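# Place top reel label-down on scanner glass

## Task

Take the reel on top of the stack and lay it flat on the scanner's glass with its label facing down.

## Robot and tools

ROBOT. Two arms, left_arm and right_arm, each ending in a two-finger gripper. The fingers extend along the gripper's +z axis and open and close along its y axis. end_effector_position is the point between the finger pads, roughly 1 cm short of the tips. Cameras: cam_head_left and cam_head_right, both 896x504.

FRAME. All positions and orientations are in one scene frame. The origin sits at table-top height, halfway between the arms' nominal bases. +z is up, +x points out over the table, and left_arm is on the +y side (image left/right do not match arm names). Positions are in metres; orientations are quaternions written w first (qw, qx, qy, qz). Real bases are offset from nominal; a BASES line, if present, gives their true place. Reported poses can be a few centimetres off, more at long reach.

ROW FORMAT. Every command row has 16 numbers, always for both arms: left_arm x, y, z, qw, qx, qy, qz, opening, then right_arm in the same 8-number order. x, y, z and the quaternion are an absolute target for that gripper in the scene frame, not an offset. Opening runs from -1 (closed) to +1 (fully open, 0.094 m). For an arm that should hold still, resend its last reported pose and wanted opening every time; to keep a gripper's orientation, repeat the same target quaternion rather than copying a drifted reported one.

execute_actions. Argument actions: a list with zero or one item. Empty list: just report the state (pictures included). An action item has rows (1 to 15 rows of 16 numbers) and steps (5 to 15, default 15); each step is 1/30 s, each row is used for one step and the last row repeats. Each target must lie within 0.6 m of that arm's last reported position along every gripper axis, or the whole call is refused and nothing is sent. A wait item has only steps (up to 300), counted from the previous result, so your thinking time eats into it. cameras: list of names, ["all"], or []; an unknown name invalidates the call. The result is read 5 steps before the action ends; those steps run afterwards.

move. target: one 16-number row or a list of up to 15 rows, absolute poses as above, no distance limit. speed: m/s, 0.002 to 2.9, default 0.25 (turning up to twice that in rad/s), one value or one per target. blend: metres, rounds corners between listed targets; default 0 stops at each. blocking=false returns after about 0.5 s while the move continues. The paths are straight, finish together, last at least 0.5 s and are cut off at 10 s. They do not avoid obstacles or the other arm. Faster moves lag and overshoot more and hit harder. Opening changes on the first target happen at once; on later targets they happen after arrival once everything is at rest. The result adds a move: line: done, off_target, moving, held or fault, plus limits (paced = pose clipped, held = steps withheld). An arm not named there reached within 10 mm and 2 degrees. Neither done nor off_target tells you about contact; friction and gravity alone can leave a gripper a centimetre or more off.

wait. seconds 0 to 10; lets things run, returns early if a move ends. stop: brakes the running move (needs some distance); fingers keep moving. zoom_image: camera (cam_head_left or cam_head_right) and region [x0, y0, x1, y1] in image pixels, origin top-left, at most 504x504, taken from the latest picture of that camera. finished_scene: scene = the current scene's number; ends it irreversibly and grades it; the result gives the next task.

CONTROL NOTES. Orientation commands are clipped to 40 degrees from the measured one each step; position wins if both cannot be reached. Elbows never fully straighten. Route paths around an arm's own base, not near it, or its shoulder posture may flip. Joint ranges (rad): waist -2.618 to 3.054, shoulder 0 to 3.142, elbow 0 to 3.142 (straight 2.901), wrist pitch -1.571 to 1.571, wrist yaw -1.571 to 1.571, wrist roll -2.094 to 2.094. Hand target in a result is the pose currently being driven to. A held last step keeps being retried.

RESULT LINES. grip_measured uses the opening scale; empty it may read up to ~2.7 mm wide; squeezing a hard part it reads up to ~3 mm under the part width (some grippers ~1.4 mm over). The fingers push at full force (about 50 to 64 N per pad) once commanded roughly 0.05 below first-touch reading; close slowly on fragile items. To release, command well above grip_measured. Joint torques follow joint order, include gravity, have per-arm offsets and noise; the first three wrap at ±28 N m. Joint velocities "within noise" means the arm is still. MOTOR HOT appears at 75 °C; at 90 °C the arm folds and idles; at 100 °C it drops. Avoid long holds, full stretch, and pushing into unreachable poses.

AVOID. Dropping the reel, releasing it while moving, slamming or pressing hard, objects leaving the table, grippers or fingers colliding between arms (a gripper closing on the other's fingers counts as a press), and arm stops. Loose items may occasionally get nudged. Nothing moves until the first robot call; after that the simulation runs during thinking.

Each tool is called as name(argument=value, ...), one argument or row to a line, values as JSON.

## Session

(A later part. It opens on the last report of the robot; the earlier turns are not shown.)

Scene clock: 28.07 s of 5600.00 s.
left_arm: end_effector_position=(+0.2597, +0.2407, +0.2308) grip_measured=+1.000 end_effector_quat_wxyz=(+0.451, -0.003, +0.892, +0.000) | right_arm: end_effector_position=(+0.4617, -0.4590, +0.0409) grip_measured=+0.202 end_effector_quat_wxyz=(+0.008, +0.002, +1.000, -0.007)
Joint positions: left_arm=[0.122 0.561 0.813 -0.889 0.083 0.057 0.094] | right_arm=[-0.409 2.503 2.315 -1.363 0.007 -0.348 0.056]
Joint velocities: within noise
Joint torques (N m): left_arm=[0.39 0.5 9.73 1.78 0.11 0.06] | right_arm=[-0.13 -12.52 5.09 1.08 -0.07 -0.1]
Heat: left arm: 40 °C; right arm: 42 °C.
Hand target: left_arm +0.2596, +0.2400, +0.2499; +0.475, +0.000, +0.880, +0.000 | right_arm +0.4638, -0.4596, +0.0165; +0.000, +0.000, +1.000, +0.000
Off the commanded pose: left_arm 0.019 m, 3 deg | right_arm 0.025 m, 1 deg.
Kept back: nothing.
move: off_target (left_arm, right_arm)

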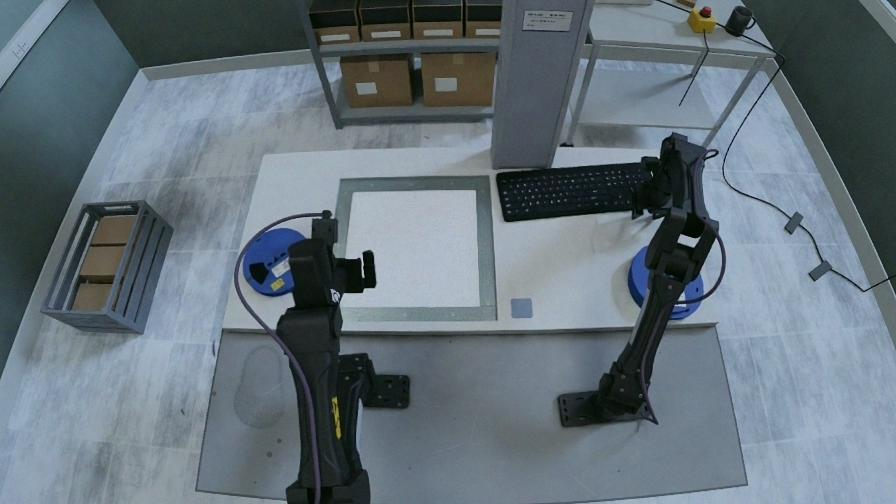

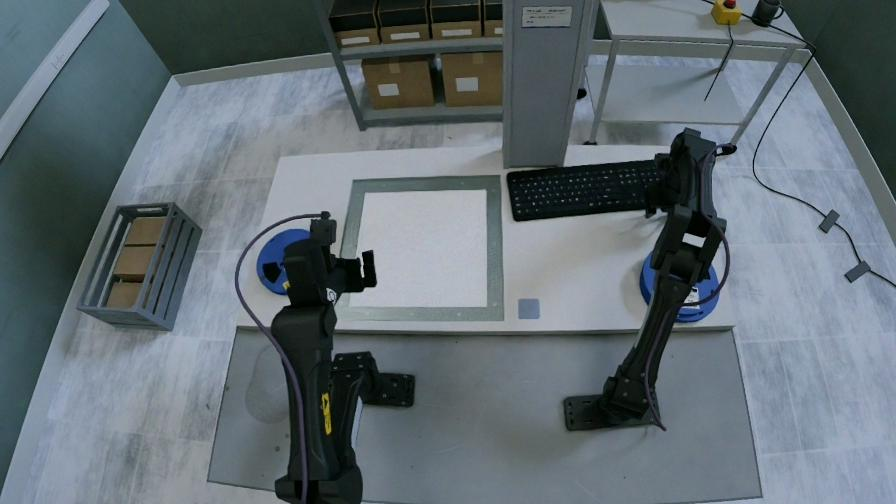

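move(
  target=[
    [0.26,0.24,0.25,0.475,0,0.88,0,1, 0.465,-0.46,0.10,0,0,1,0,0.2],
    [0.26,0.24,0.25,0.475,0,0.88,0,1, 0.35,-0.50,0.19,0,0.58,0.8146,0,0.2],
    [0.26,0.24,0.25,0.475,0,0.88,0,1, 0.195,-0.56,0.17,0,0.9336,0.3584,0,0.2],
  ],
  speed=0.15,
  blend=0.03,
)

zoom_image(
  camera="cam_head_left",
  region=[600, 210, 760, 370],
)

zoom_image(
  camera="cam_head_right",
  region=[600, 210, 760, 370],
)

Scene clock: 40.20 s of 5600.00 s.
left_arm: end_effector_position=(+0.2597, +0.2407, +0.2308) grip_measured=+1.000 end_effector_quat_wxyz=(+0.451, -0.003, +0.892, +0.000) | right_arm: end_effector_position=(+0.1964, -0.5594, +0.1594) grip_measured=+0.202 end_effector_quat_wxyz=(-0.022, +0.929, +0.368, -0.004)
Joint positions: left_arm=[0.122 0.561 0.813 -0.889 0.083 0.057 0.094] | right_arm=[-1.01 1.852 1.752 -1.516 -0.004 1.433 0.056]
Joint velocities: within noise
Joint torques (N m): left_arm=[0.39 0.5 9.72 1.77 0.11 0.06] | right_arm=[-0.13 -14.09 5.39 0.67 0.04 0.12]
Heat: left arm: 40 °C; right arm: 46 °C.
Hand target: left_arm +0.2596, +0.2400, +0.2499; +0.475, +0.000, +0.880, +0.000 | right_arm +0.1951, -0.5599, +0.1699; +0.000, +0.934, +0.359, +0.000
Off the commanded pose: left_arm 0.019 m, 3 deg | right_arm 0.011 m, 3 deg.
Kept back: nothing.
move: off_target (left_arm, right_arm)

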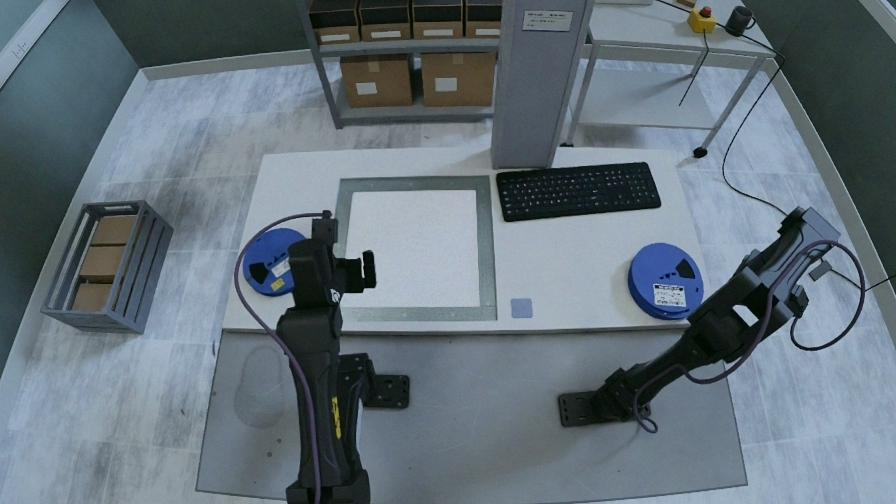

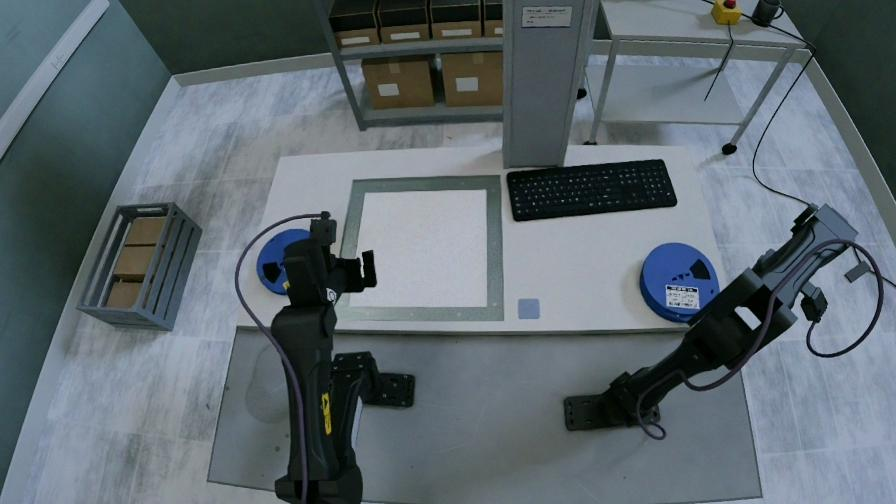

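Scaled by 3.150 from the camera's 896x504 image, which has a finer 1280x720 frame.

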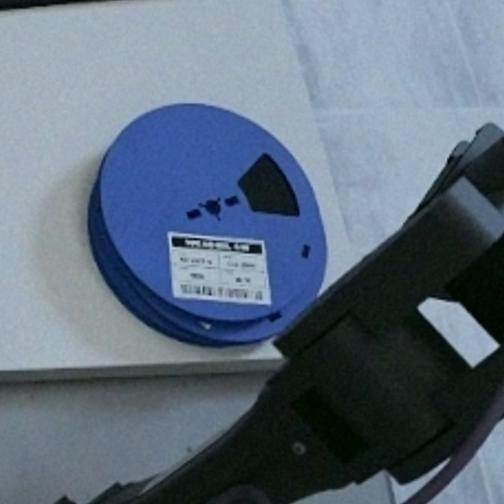

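Scaled by 3.150 from the camera's 896x504 image, which has a finer 1280x720 frame.

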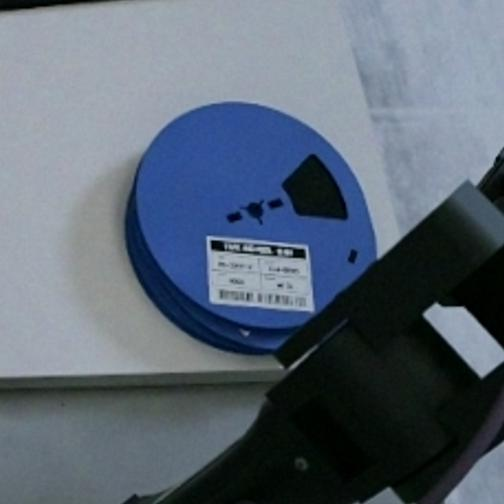

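zoom_image(
  camera="cam_head_left",
  region=[620, 235, 710, 325],
)

zoom_image(
  camera="cam_head_right",
  region=[635, 235, 725, 325],
)

zoom_image(
  camera="cam_head_right",
  region=[635, 285, 695, 325],
)

Scaled by 5.600 from the camera's 896x504 image, which has a finer 1280x720 frame.

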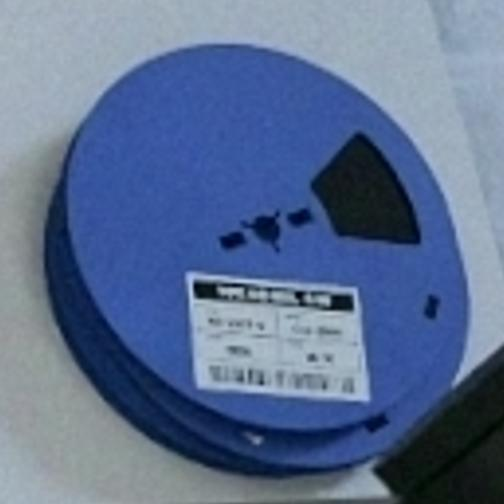

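Scaled by 5.600 from the camera's 896x504 image, which has a finer 1280x720 frame.

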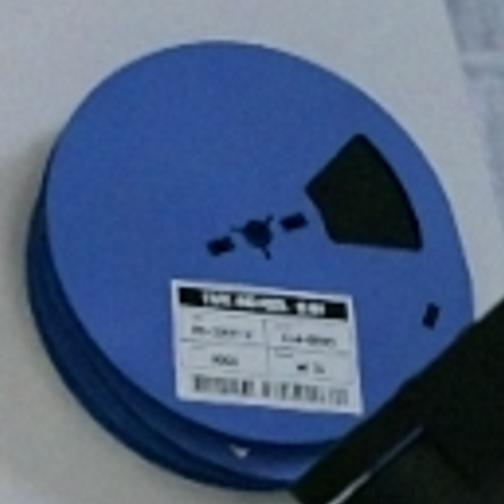

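Scaled by 8.400 from the camera's 896x504 image, which has a finer 1280x720 frame.

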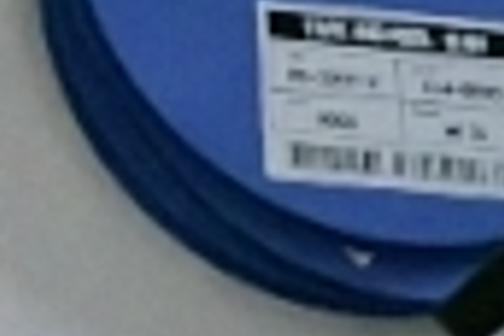

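move(
  target=[0.26,0.24,0.25,0.475,0,0.88,0,1, 0.184,-0.57,0.10,0,0.9336,0.3584,0,0.2],
  speed=0.1,
)

zoom_image(
  camera="cam_head_left",
  region=[640, 250, 760, 370],
)

zoom_image(
  camera="cam_head_right",
  region=[640, 250, 760, 370],
)

Scene clock: 42.10 s of 5600.00 s.
left_arm: end_effector_position=(+0.2597, +0.2407, +0.2308) grip_measured=+1.000 end_effector_quat_wxyz=(+0.451, -0.003, +0.892, +0.000) | right_arm: end_effector_position=(+0.1851, -0.5668, +0.0926) grip_measured=+0.202 end_effector_quat_wxyz=(-0.018, +0.933, +0.359, -0.002)
Joint positions: left_arm=[0.122 0.561 0.813 -0.889 0.083 0.057 0.094] | right_arm=[-1.051 1.84 1.472 -1.239 -0.004 1.411 0.056]
Joint velocities: within noise
Joint torques (N m): left_arm=[0.39 0.51 9.73 1.78 0.11 0.06] | right_arm=[-0.47 -12.97 5.48 0.69 0.03 -0.08]
Heat: left arm: 40 °C; right arm: 46 °C.
Hand target: left_arm +0.2596, +0.2400, +0.2499; +0.475, +0.000, +0.880, +0.000 | right_arm +0.1839, -0.5699, +0.0999; +0.000, +0.934, +0.358, +0.000
Off the commanded pose: left_arm 0.019 m, 3 deg | right_arm 0.008 m, 2 deg.
Kept back: nothing.
move: off_target (left_arm)

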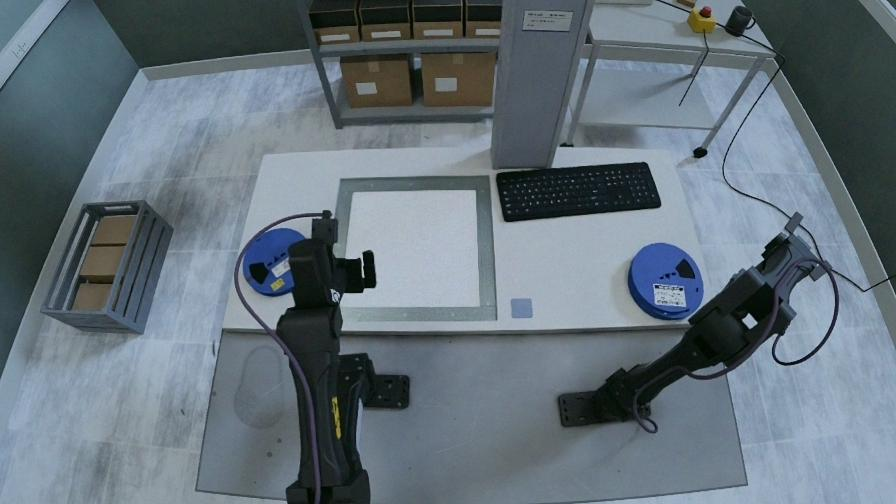

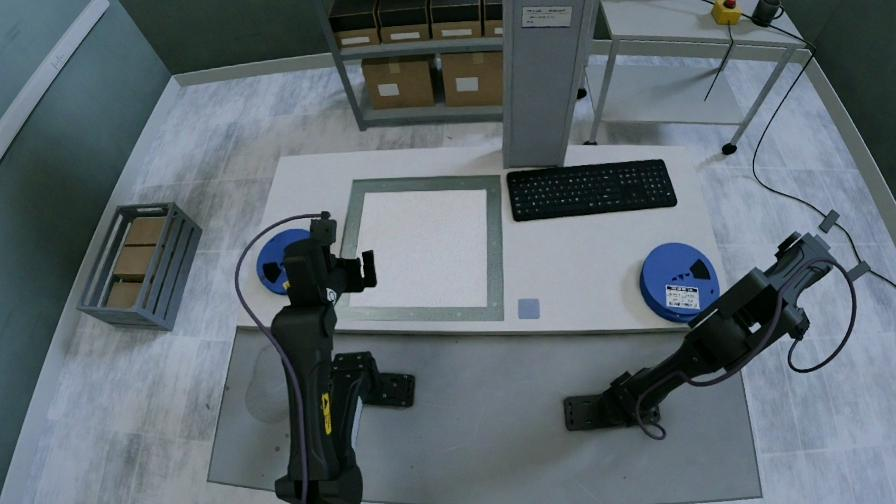

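Scaled by 4.200 from the camera's 896x504 image, which has a finer 1280x720 frame.

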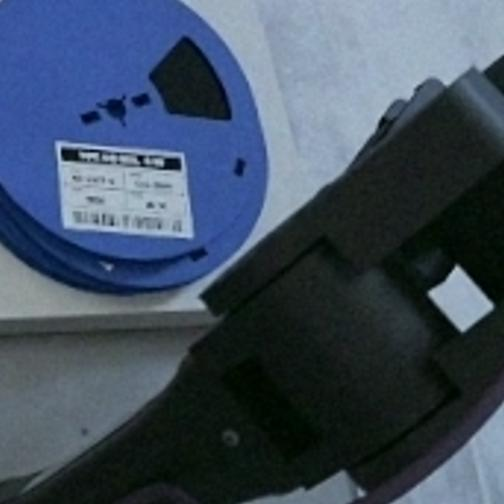

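Scaled by 4.200 from the camera's 896x504 image, which has a finer 1280x720 frame.

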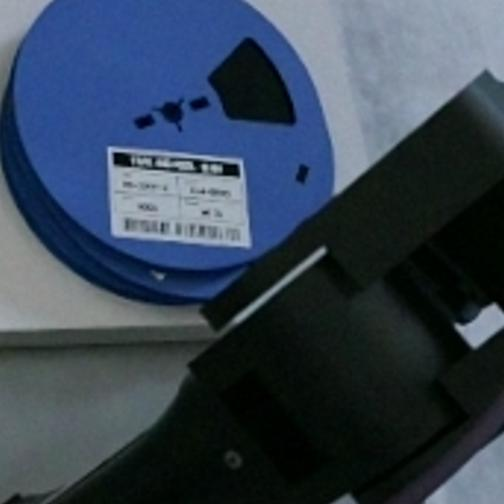

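move(
  target=[
    [0.26,0.24,0.25,0.475,0,0.88,0,1, 0.235,-0.525,0.11,0,0.9336,0.3584,0,0.2],
    [0.26,0.24,0.25,0.475,0,0.88,0,1, 0.235,-0.525,0.083,0,0.9336,0.3584,0,0.2],
  ],
  speed=[0.1,0.04],
  cameras=[],
)

move(
  target=[0.26,0.24,0.25,0.475,0,0.88,0,1, 0.235,-0.525,0.073,0,0.9336,0.3584,0,0.2],
  speed=0.03,
  cameras=[],
)

move(
  target=[0.26,0.24,0.25,0.475,0,0.88,0,1, 0.235,-0.525,0.063,0,0.9336,0.3584,0,0.2],
  speed=0.03,
  cameras=[],
)

Scene clock: 44.47 s of 5600.00 s.
left_arm: end_effector_position=(+0.2597, +0.2407, +0.2308) grip_measured=+1.000 end_effector_quat_wxyz=(+0.451, -0.003, +0.892, +0.000) | right_arm: end_effector_position=(+0.2348, -0.5230, +0.0771) grip_measured=+0.202 end_effector_quat_wxyz=(-0.015, +0.931, +0.366, -0.002)
Joint positions: left_arm=[0.122 0.561 0.813 -0.889 0.083 0.057 0.094] | right_arm=[-0.853 1.833 1.4 -1.168 -0.009 1.596 0.056]
Joint velocities: within noise
Joint torques (N m): left_arm=[0.39 0.5 9.73 1.78 0.11 0.06] | right_arm=[0.09 -12.46 5.42 0.72 0.1 0.16]
Heat: left arm: 40 °C; right arm: 46 °C.
Hand target: left_arm +0.2596, +0.2400, +0.2499; +0.475, +0.000, +0.880, +0.000 | right_arm +0.2350, -0.5249, +0.0830; +0.000, +0.934, +0.358, +0.000
Off the commanded pose: left_arm 0.019 m, 3 deg | right_arm 0.006 m, 2 deg.
Kept back: nothing.
move: off_target (left_arm)
No camera images: "cameras" was empty.

Scene clock: 45.17 s of 5600.00 s.
left_arm: end_effector_position=(+0.2597, +0.2406, +0.2308) grip_measured=+1.000 end_effector_quat_wxyz=(+0.451, -0.003, +0.892, +0.000) | right_arm: end_effector_position=(+0.2350, -0.5232, +0.0746) grip_measured=+0.202 end_effector_quat_wxyz=(-0.011, +0.931, +0.365, +0.000)
Joint positions: left_arm=[0.122 0.561 0.813 -0.889 0.083 0.057 0.094] | right_arm=[-0.853 1.826 1.383 -1.146 -0.009 1.597 0.056]
Joint velocities: within noise
Joint torques (N m): left_arm=[0.39 0.51 9.72 1.78 0.11 0.06] | right_arm=[0.08 -11.02 4.4 0.9 0.1 0.12]
Heat: left arm: 40 °C; right arm: 46 °C.
Hand target: left_arm +0.2596, +0.2400, +0.2499; +0.475, +0.000, +0.880, +0.000 | right_arm +0.2349, -0.5249, +0.0730; -0.001, +0.934, +0.358, +0.000
Off the commanded pose: left_arm 0.019 m, 3 deg | right_arm 0.002 m, 1 deg.
Kept back: nothing.
move: off_target (left_arm)
No camera images: "cameras" was empty.

Scene clock: 45.87 s of 5600.00 s.
left_arm: end_effector_position=(+0.2597, +0.2406, +0.2308) grip_measured=+1.000 end_effector_quat_wxyz=(+0.451, -0.003, +0.892, +0.000) | right_arm: end_effector_position=(+0.2350, -0.5232, +0.0737) grip_measured=+0.202 end_effector_quat_wxyz=(-0.003, +0.931, +0.365, +0.003)
Joint positions: left_arm=[0.122 0.561 0.813 -0.889 0.083 0.057 0.094] | right_arm=[-0.853 1.813 1.362 -1.124 -0.009 1.598 0.056]
Joint velocities: within noise
Joint torques (N m): left_arm=[0.39 0.5 9.73 1.78 0.11 0.06] | right_arm=[0.09 -8.99 3.62 1.09 0.11 0.11]
Heat: left arm: 40 °C; right arm: 46 °C.
Hand target: left_arm +0.2596, +0.2400, +0.2499; +0.475, +0.000, +0.880, +0.000 | right_arm +0.2348, -0.5247, +0.0633; -0.001, +0.934, +0.358, +0.000
Off the commanded pose: left_arm 0.019 m, 3 deg | right_arm 0.011 m, 1 deg.
Kept back: nothing.
move: off_target (left_arm, right_arm)
No camera images: "cameras" was empty.

move(
  target=[
    [0.26,0.24,0.25,0.475,0,0.88,0,1, 0.235,-0.525,0.105,0,0.9336,0.3584,0,0.2],
    [0.26,0.24,0.25,0.475,0,0.88,0,1, 0.180,-0.574,0.10,0,0.9336,0.3584,0,0.2],
    [0.26,0.24,0.25,0.475,0,0.88,0,1, 0.180,-0.574,0.071,0,0.9336,0.3584,0,0.2],
  ],
  speed=[0.06,0.1,0.06],
  cameras=[],
)

move(
  target=[0.26,0.24,0.25,0.475,0,0.88,0,1, 0.195,-0.560,0.071,0,0.9336,0.3584,0,0.2],
  speed=0.04,
)

zoom_image(
  camera="cam_head_left",
  region=[620, 230, 740, 350],
)

zoom_image(
  camera="cam_head_right",
  region=[620, 230, 740, 350],
)

Scene clock: 48.73 s of 5600.00 s.
left_arm: end_effector_position=(+0.2597, +0.2406, +0.2307) grip_measured=+1.000 end_effector_quat_wxyz=(+0.451, -0.003, +0.892, +0.000) | right_arm: end_effector_position=(+0.1809, -0.5721, +0.0768) grip_measured=+0.202 end_effector_quat_wxyz=(+0.002, +0.934, +0.357, +0.005)
Joint positions: left_arm=[0.122 0.561 0.813 -0.89 0.083 0.057 0.094] | right_arm=[-1.073 1.819 1.382 -1.128 -0.009 1.395 0.056]
Joint velocities: within noise
Joint torques (N m): left_arm=[0.39 0.5 9.73 1.78 0.11 0.06] | right_arm=[-0.05 -8.73 5.63 0.77 0.1 -0.06]
Heat: left arm: 40 °C; right arm: 45 °C.
Hand target: left_arm +0.2595, +0.2399, +0.2498; +0.475, +0.000, +0.880, +0.000 | right_arm +0.1800, -0.5739, +0.0710; +0.000, +0.934, +0.358, +0.000
Off the commanded pose: left_arm 0.019 m, 3 deg | right_arm 0.006 m, 1 deg.
Kept back: nothing.
move: off_target (left_arm)
No camera images: "cameras" was empty.

Scene clock: 49.57 s of 5600.00 s.
left_arm: end_effector_position=(+0.2597, +0.2406, +0.2307) grip_measured=+1.000 end_effector_quat_wxyz=(+0.451, -0.003, +0.892, +0.000) | right_arm: end_effector_position=(+0.1954, -0.5591, +0.0735) grip_measured=+0.202 end_effector_quat_wxyz=(-0.002, +0.931, +0.365, +0.004)
Joint positions: left_arm=[0.122 0.561 0.813 -0.89 0.083 0.057 0.094] | right_arm=[-1.015 1.819 1.368 -1.123 -0.009 1.434 0.056]
Joint velocities: within noise
Joint torques (N m): left_arm=[0.39 0.51 9.72 1.78 0.11 0.06] | right_arm=[0.2 -9.85 5.45 0.8 0.1 0.14]
Heat: left arm: 40 °C; right arm: 45 °C.
Hand target: left_arm +0.2595, +0.2399, +0.2498; +0.475, +0.000, +0.880, +0.000 | right_arm +0.1951, -0.5600, +0.0711; +0.000, +0.934, +0.359, +0.000
Off the commanded pose: left_arm 0.019 m, 3 deg | right_arm 0.003 m, 1 deg.
Kept back: nothing.
move: off_target (left_arm)

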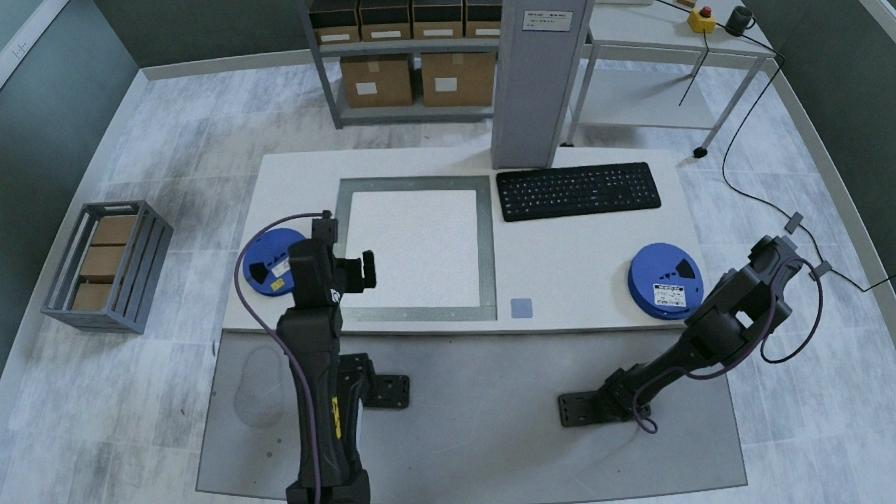

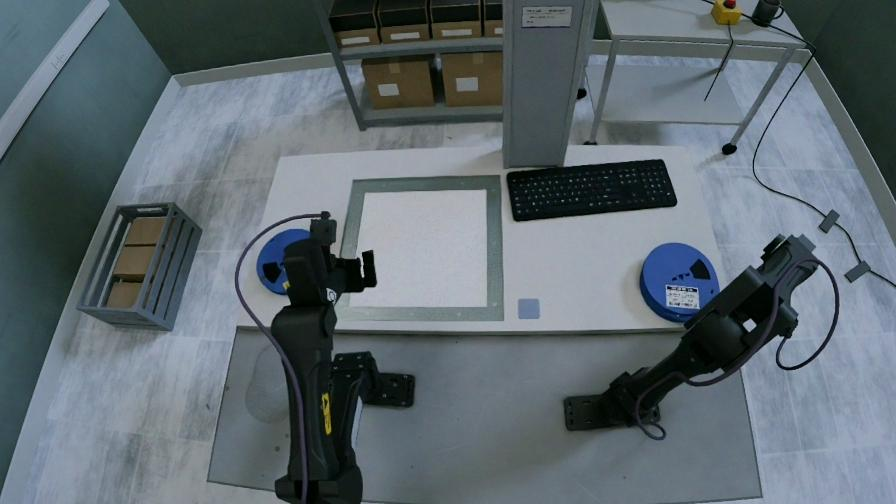

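Scaled by 4.200 from the camera's 896x504 image, which has a finer 1280x720 frame.

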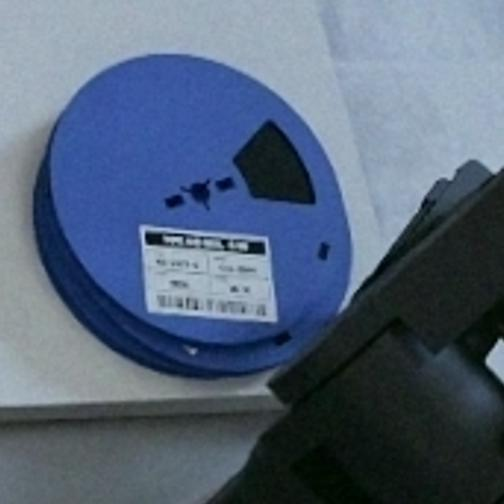

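Scaled by 4.200 from the camera's 896x504 image, which has a finer 1280x720 frame.

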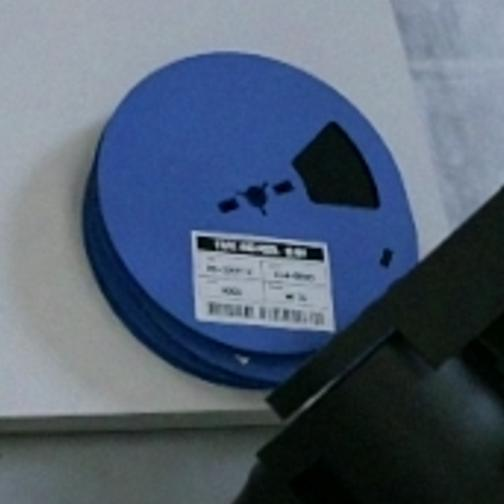

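move(
  target=[0.26,0.24,0.25,0.475,0,0.88,0,1, 0.185,-0.568,0.060,0,0.9336,0.3584,0,0.2],
  speed=0.04,
  cameras=[],
)

Scene clock: 50.60 s of 5600.00 s.
left_arm: end_effector_position=(+0.2597, +0.2406, +0.2307) grip_measured=+1.000 end_effector_quat_wxyz=(+0.451, -0.003, +0.892, +0.000) | right_arm: end_effector_position=(+0.1874, -0.5660, +0.0666) grip_measured=+0.202 end_effector_quat_wxyz=(+0.003, +0.934, +0.358, +0.006)
Joint positions: left_arm=[0.122 0.561 0.813 -0.89 0.083 0.057 0.094] | right_arm=[-1.047 1.819 1.34 -1.084 -0.009 1.419 0.056]
Joint velocities: within noise
Joint torques (N m): left_arm=[0.39 0.51 9.73 1.77 0.11 0.06] | right_arm=[-0.27 -8.65 5.44 0.78 0.11 -0.1]
Heat: left arm: 40 °C; right arm: 45 °C.
Hand target: left_arm +0.2595, +0.2400, +0.2498; +0.475, +0.000, +0.880, +0.000 | right_arm +0.1850, -0.5679, +0.0601; +0.000, +0.934, +0.358, +0.000
Off the commanded pose: left_arm 0.019 m, 3 deg | right_arm 0.007 m, 1 deg.
Kept back: nothing.
move: off_target (left_arm)
No camera images: "cameras" was empty.

move(
  target=[0.26,0.24,0.25,0.475,0,0.88,0,1, 0.215,-0.541,0.060,0,0.9336,0.3584,0,0.2],
  speed=0.04,
)

zoom_image(
  camera="cam_head_left",
  region=[620, 230, 740, 350],
)

zoom_image(
  camera="cam_head_right",
  region=[620, 230, 740, 350],
)

Scene clock: 52.10 s of 5600.00 s.
left_arm: end_effector_position=(+0.2597, +0.2406, +0.2307) grip_measured=+1.000 end_effector_quat_wxyz=(+0.451, -0.003, +0.892, +0.000) | right_arm: end_effector_position=(+0.2144, -0.5414, +0.0626) grip_measured=+0.202 end_effector_quat_wxyz=(-0.002, +0.931, +0.365, +0.003)
Joint positions: left_arm=[0.122 0.561 0.813 -0.89 0.083 0.057 0.094] | right_arm=[-0.936 1.819 1.324 -1.078 -0.008 1.515 0.056]
Joint velocities: within noise
Joint torques (N m): left_arm=[0.39 0.5 9.72 1.78 0.11 0.06] | right_arm=[0.61 -9.74 5.33 0.77 0.08 0.14]
Heat: left arm: 40 °C; right arm: 45 °C.
Hand target: left_arm +0.2595, +0.2400, +0.2498; +0.475, +0.000, +0.880, +0.000 | right_arm +0.2149, -0.5409, +0.0600; +0.000, +0.934, +0.358, +0.000
Off the commanded pose: left_arm 0.019 m, 3 deg | right_arm 0.003 m, 1 deg.
Kept back: nothing.
move: off_target (left_arm)

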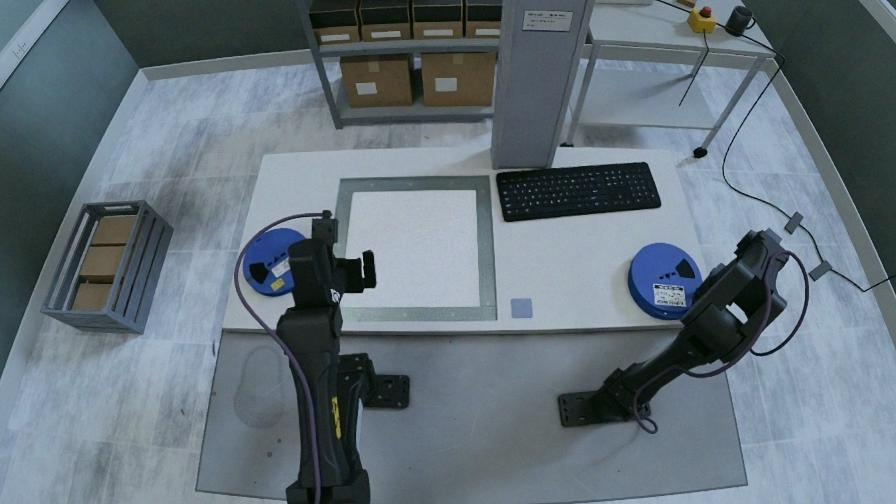

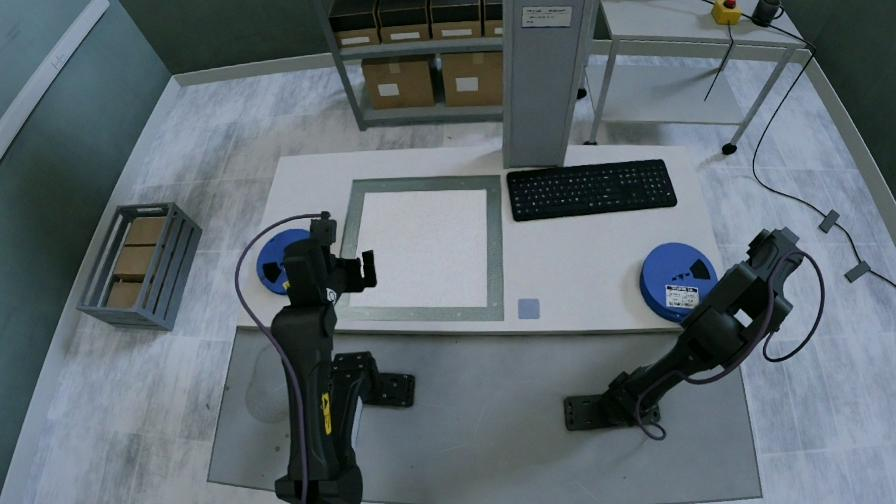

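Scaled by 4.200 from the camera's 896x504 image, which has a finer 1280x720 frame.

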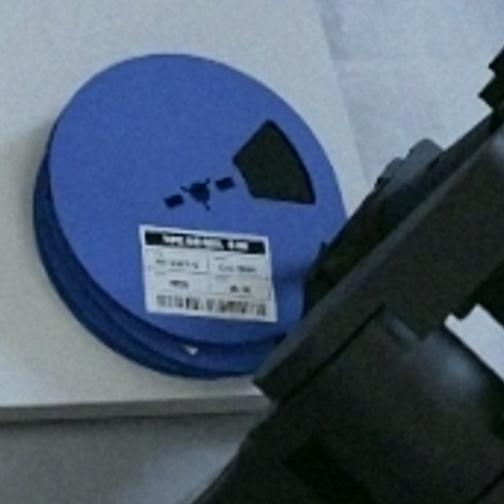

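Scaled by 4.200 from the camera's 896x504 image, which has a finer 1280x720 frame.

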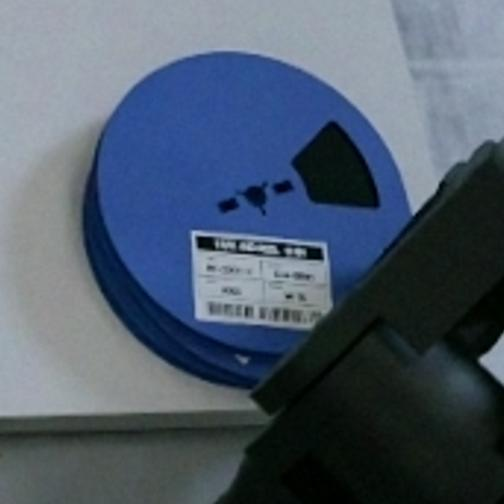

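move(
  target=[0.26,0.24,0.25,0.475,0,0.88,0,1, 0.234,-0.524,0.063,0,0.9336,0.3584,0,0.2],
  speed=0.04,
)

zoom_image(
  camera="cam_head_left",
  region=[620, 230, 740, 350],
)

zoom_image(
  camera="cam_head_right",
  region=[620, 230, 740, 350],
)

Scene clock: 53.33 s of 5600.00 s.
left_arm: end_effector_position=(+0.2597, +0.2406, +0.2307) grip_measured=+1.000 end_effector_quat_wxyz=(+0.451, -0.003, +0.892, +0.000) | right_arm: end_effector_position=(+0.2296, -0.5279, +0.0626) grip_measured=+0.202 end_effector_quat_wxyz=(+0.001, +0.932, +0.362, -0.005)
Joint positions: left_arm=[0.122 0.561 0.813 -0.89 0.083 0.057 0.094] | right_arm=[-0.864 1.819 1.324 -1.078 0.01 1.592 0.056]
Joint velocities: within noise
Joint torques (N m): left_arm=[0.39 0.51 9.73 1.78 0.11 0.06] | right_arm=[0.98 -9.96 6.09 0.66 -0.11 0.17]
Heat: left arm: 40 °C; right arm: 45 °C.
Hand target: left_arm +0.2595, +0.2400, +0.2498; +0.475, +0.000, +0.880, +0.000 | right_arm +0.2339, -0.5240, +0.0630; +0.000, +0.934, +0.359, +0.000
Off the commanded pose: left_arm 0.019 m, 3 deg | right_arm 0.006 m, 1 deg.
Kept back: nothing.
move: off_target (left_arm)

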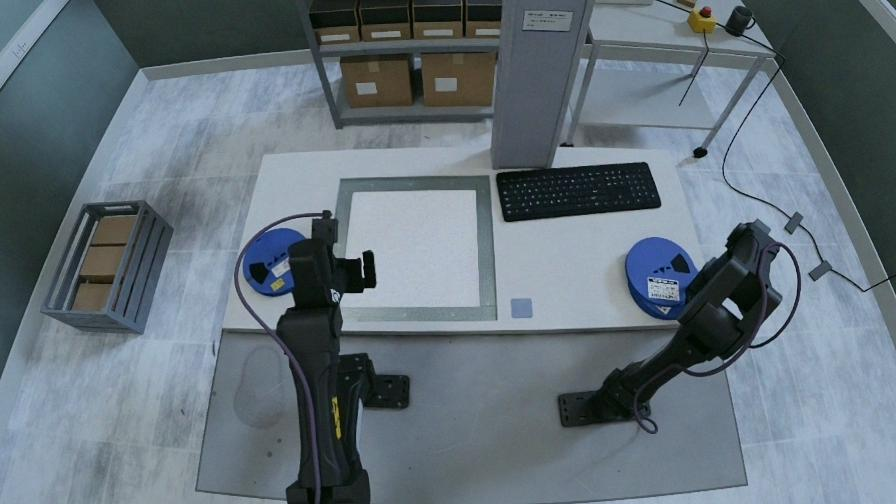

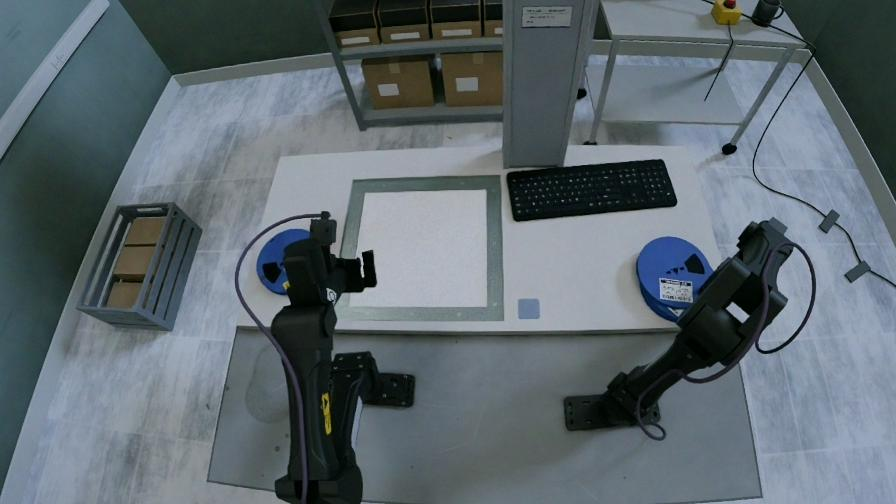

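Scaled by 4.200 from the camera's 896x504 image, which has a finer 1280x720 frame.

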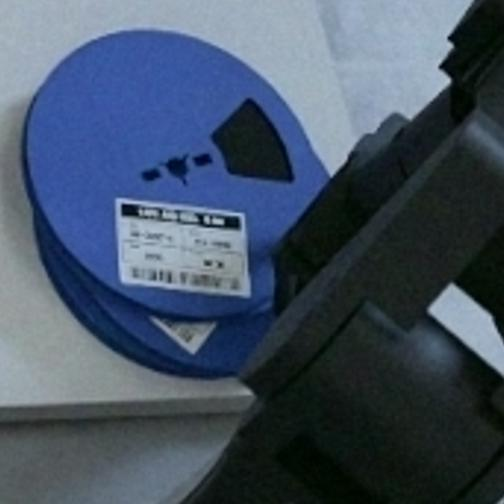

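Scaled by 4.200 from the camera's 896x504 image, which has a finer 1280x720 frame.

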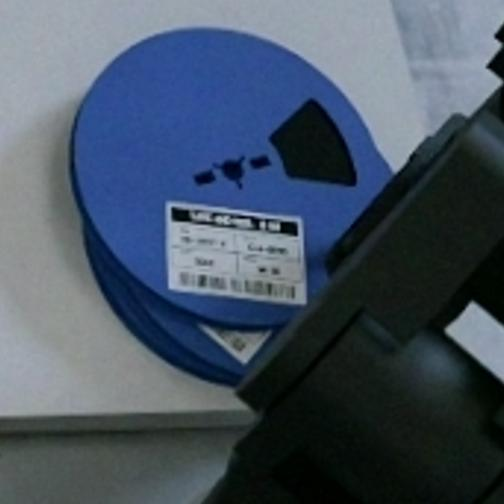

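move(
  target=[0.26,0.24,0.25,0.475,0,0.88,0,1, 0.247,-0.512,0.063,0,0.9336,0.3584,0,0.2],
  speed=0.04,
)

zoom_image(
  camera="cam_head_left",
  region=[620, 230, 740, 350],
)

zoom_image(
  camera="cam_head_right",
  region=[620, 230, 740, 350],
)

Scene clock: 54.83 s of 5600.00 s.
left_arm: end_effector_position=(+0.2597, +0.2406, +0.2307) grip_measured=+1.000 end_effector_quat_wxyz=(+0.451, -0.003, +0.892, +0.000) | right_arm: end_effector_position=(+0.2414, -0.5161, +0.0626) grip_measured=+0.202 end_effector_quat_wxyz=(+0.003, +0.931, +0.364, -0.007)
Joint positions: left_arm=[0.122 0.561 0.813 -0.89 0.083 0.057 0.094] | right_arm=[-0.811 1.819 1.324 -1.078 0.015 1.641 0.056]
Joint velocities: within noise
Joint torques (N m): left_arm=[0.39 0.51 9.72 1.78 0.11 0.06] | right_arm=[1.02 -9.65 6.49 0.63 -0.17 0.19]
Heat: left arm: 40 °C; right arm: 45 °C.
Hand target: left_arm +0.2595, +0.2400, +0.2498; +0.475, +0.000, +0.880, +0.000 | right_arm +0.2469, -0.5120, +0.0630; +0.000, +0.933, +0.359, +0.000
Off the commanded pose: left_arm 0.019 m, 3 deg | right_arm 0.007 m, 1 deg.
Kept back: nothing.
move: off_target (left_arm)

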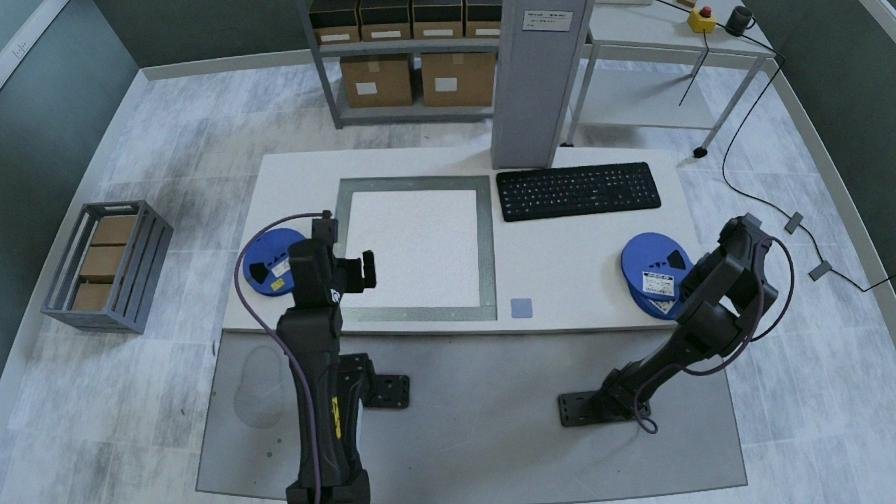

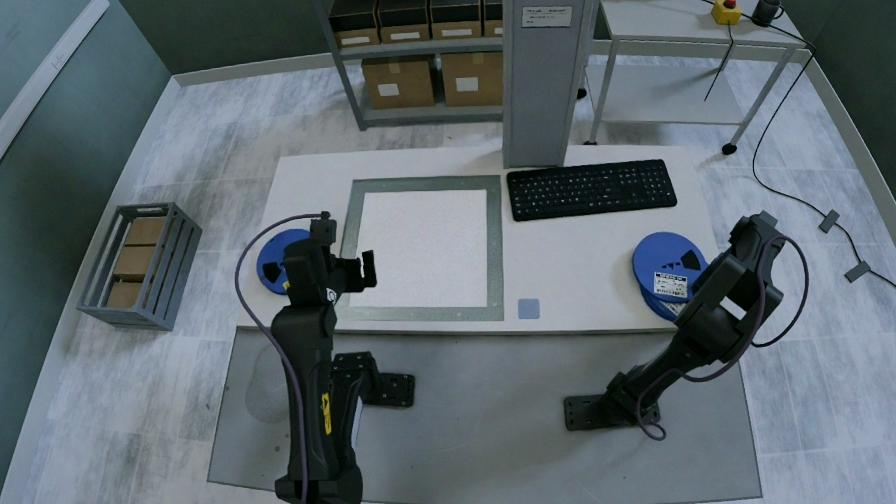

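Scaled by 4.200 from the camera's 896x504 image, which has a finer 1280x720 frame.

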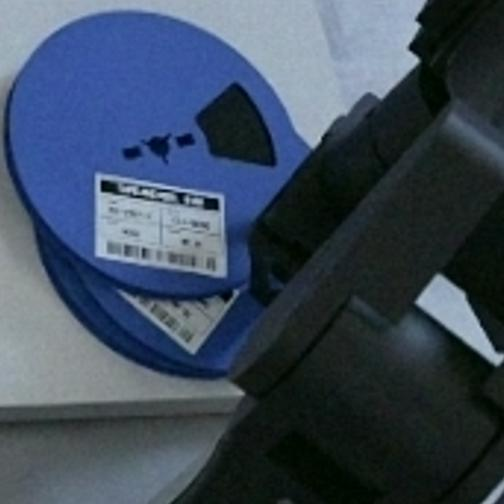

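Scaled by 4.200 from the camera's 896x504 image, which has a finer 1280x720 frame.

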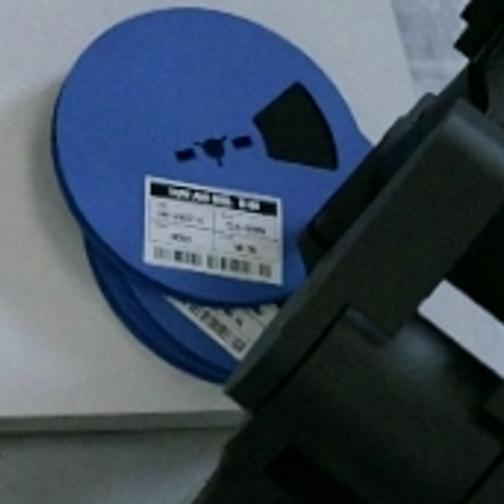

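move(
  target=[0.26,0.24,0.25,0.475,0,0.88,0,1, 0.263,-0.4965,0.064,0,0.9336,0.3584,0,0.2],
  speed=0.04,
)

zoom_image(
  camera="cam_head_left",
  region=[610, 220, 730, 340],
)

zoom_image(
  camera="cam_head_right",
  region=[610, 220, 730, 340],
)

Scene clock: 55.90 s of 5600.00 s.
left_arm: end_effector_position=(+0.2597, +0.2406, +0.2307) grip_measured=+1.000 end_effector_quat_wxyz=(+0.451, -0.003, +0.892, +0.000) | right_arm: end_effector_position=(+0.2563, -0.4992, +0.0626) grip_measured=+0.202 end_effector_quat_wxyz=(+0.003, +0.932, +0.363, -0.008)
Joint positions: left_arm=[0.122 0.561 0.813 -0.89 0.083 0.057 0.094] | right_arm=[-0.741 1.819 1.324 -1.078 0.016 1.713 0.056]
Joint velocities: within noise
Joint torques (N m): left_arm=[0.4 0.5 9.72 1.78 0.11 0.06] | right_arm=[0.88 -9.03 7.53 0.57 -0.19 0.16]
Heat: left arm: 40 °C; right arm: 45 °C.
Hand target: left_arm +0.2595, +0.2400, +0.2498; +0.475, +0.000, +0.880, +0.000 | right_arm +0.2629, -0.4964, +0.0640; +0.000, +0.933, +0.359, +0.000
Off the commanded pose: left_arm 0.019 m, 3 deg | right_arm 0.007 m, 1 deg.
Kept back: nothing.
move: off_target (left_arm)

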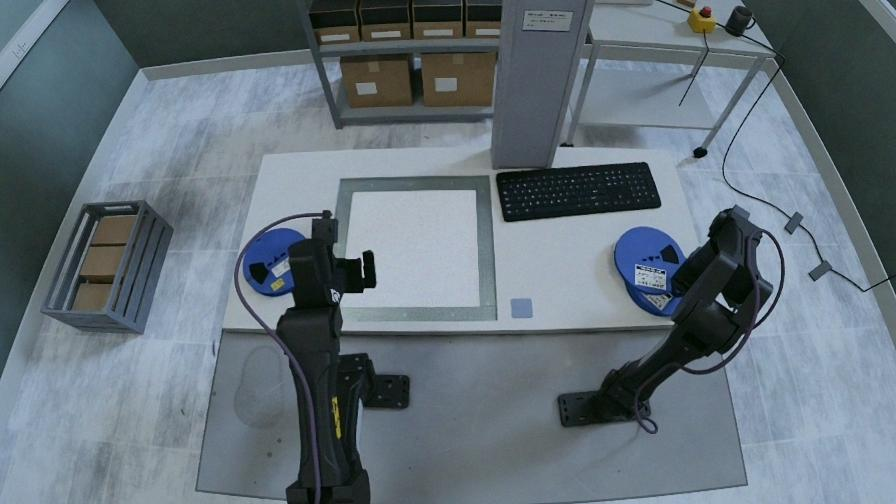

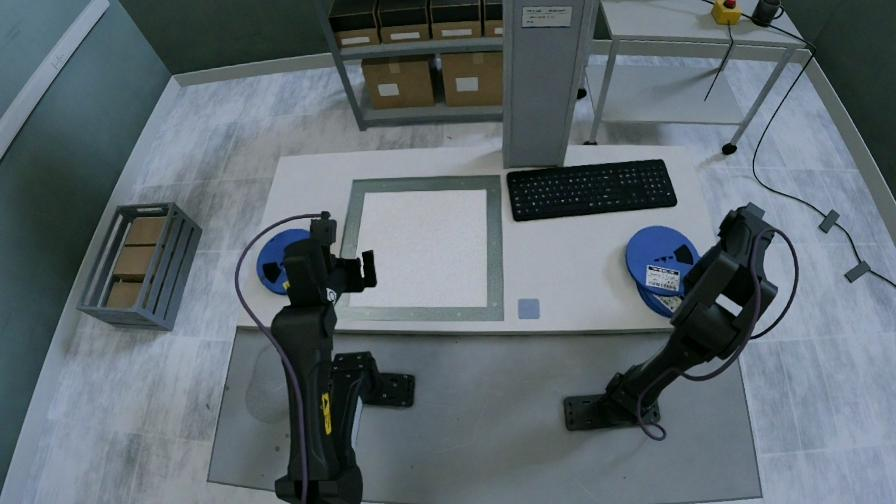

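Scaled by 4.200 from the camera's 896x504 image, which has a finer 1280x720 frame.

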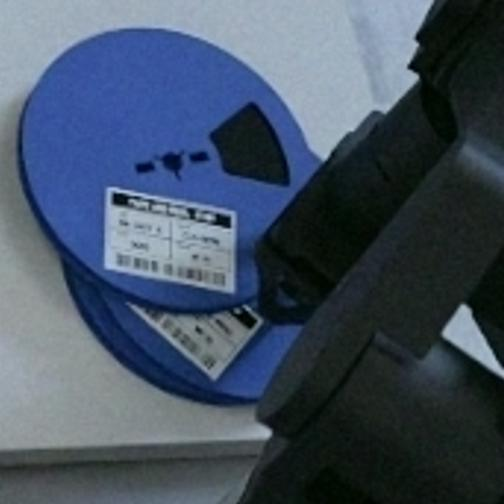

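Scaled by 4.200 from the camera's 896x504 image, which has a finer 1280x720 frame.

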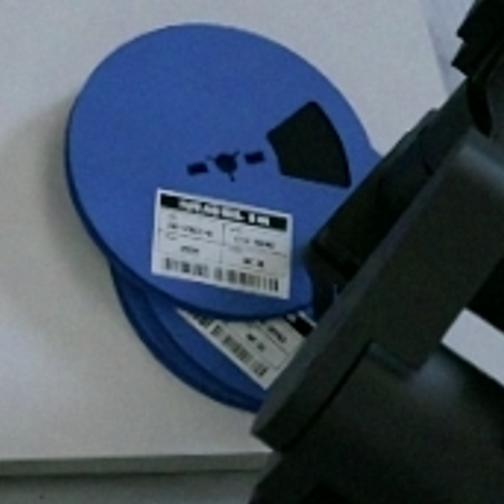

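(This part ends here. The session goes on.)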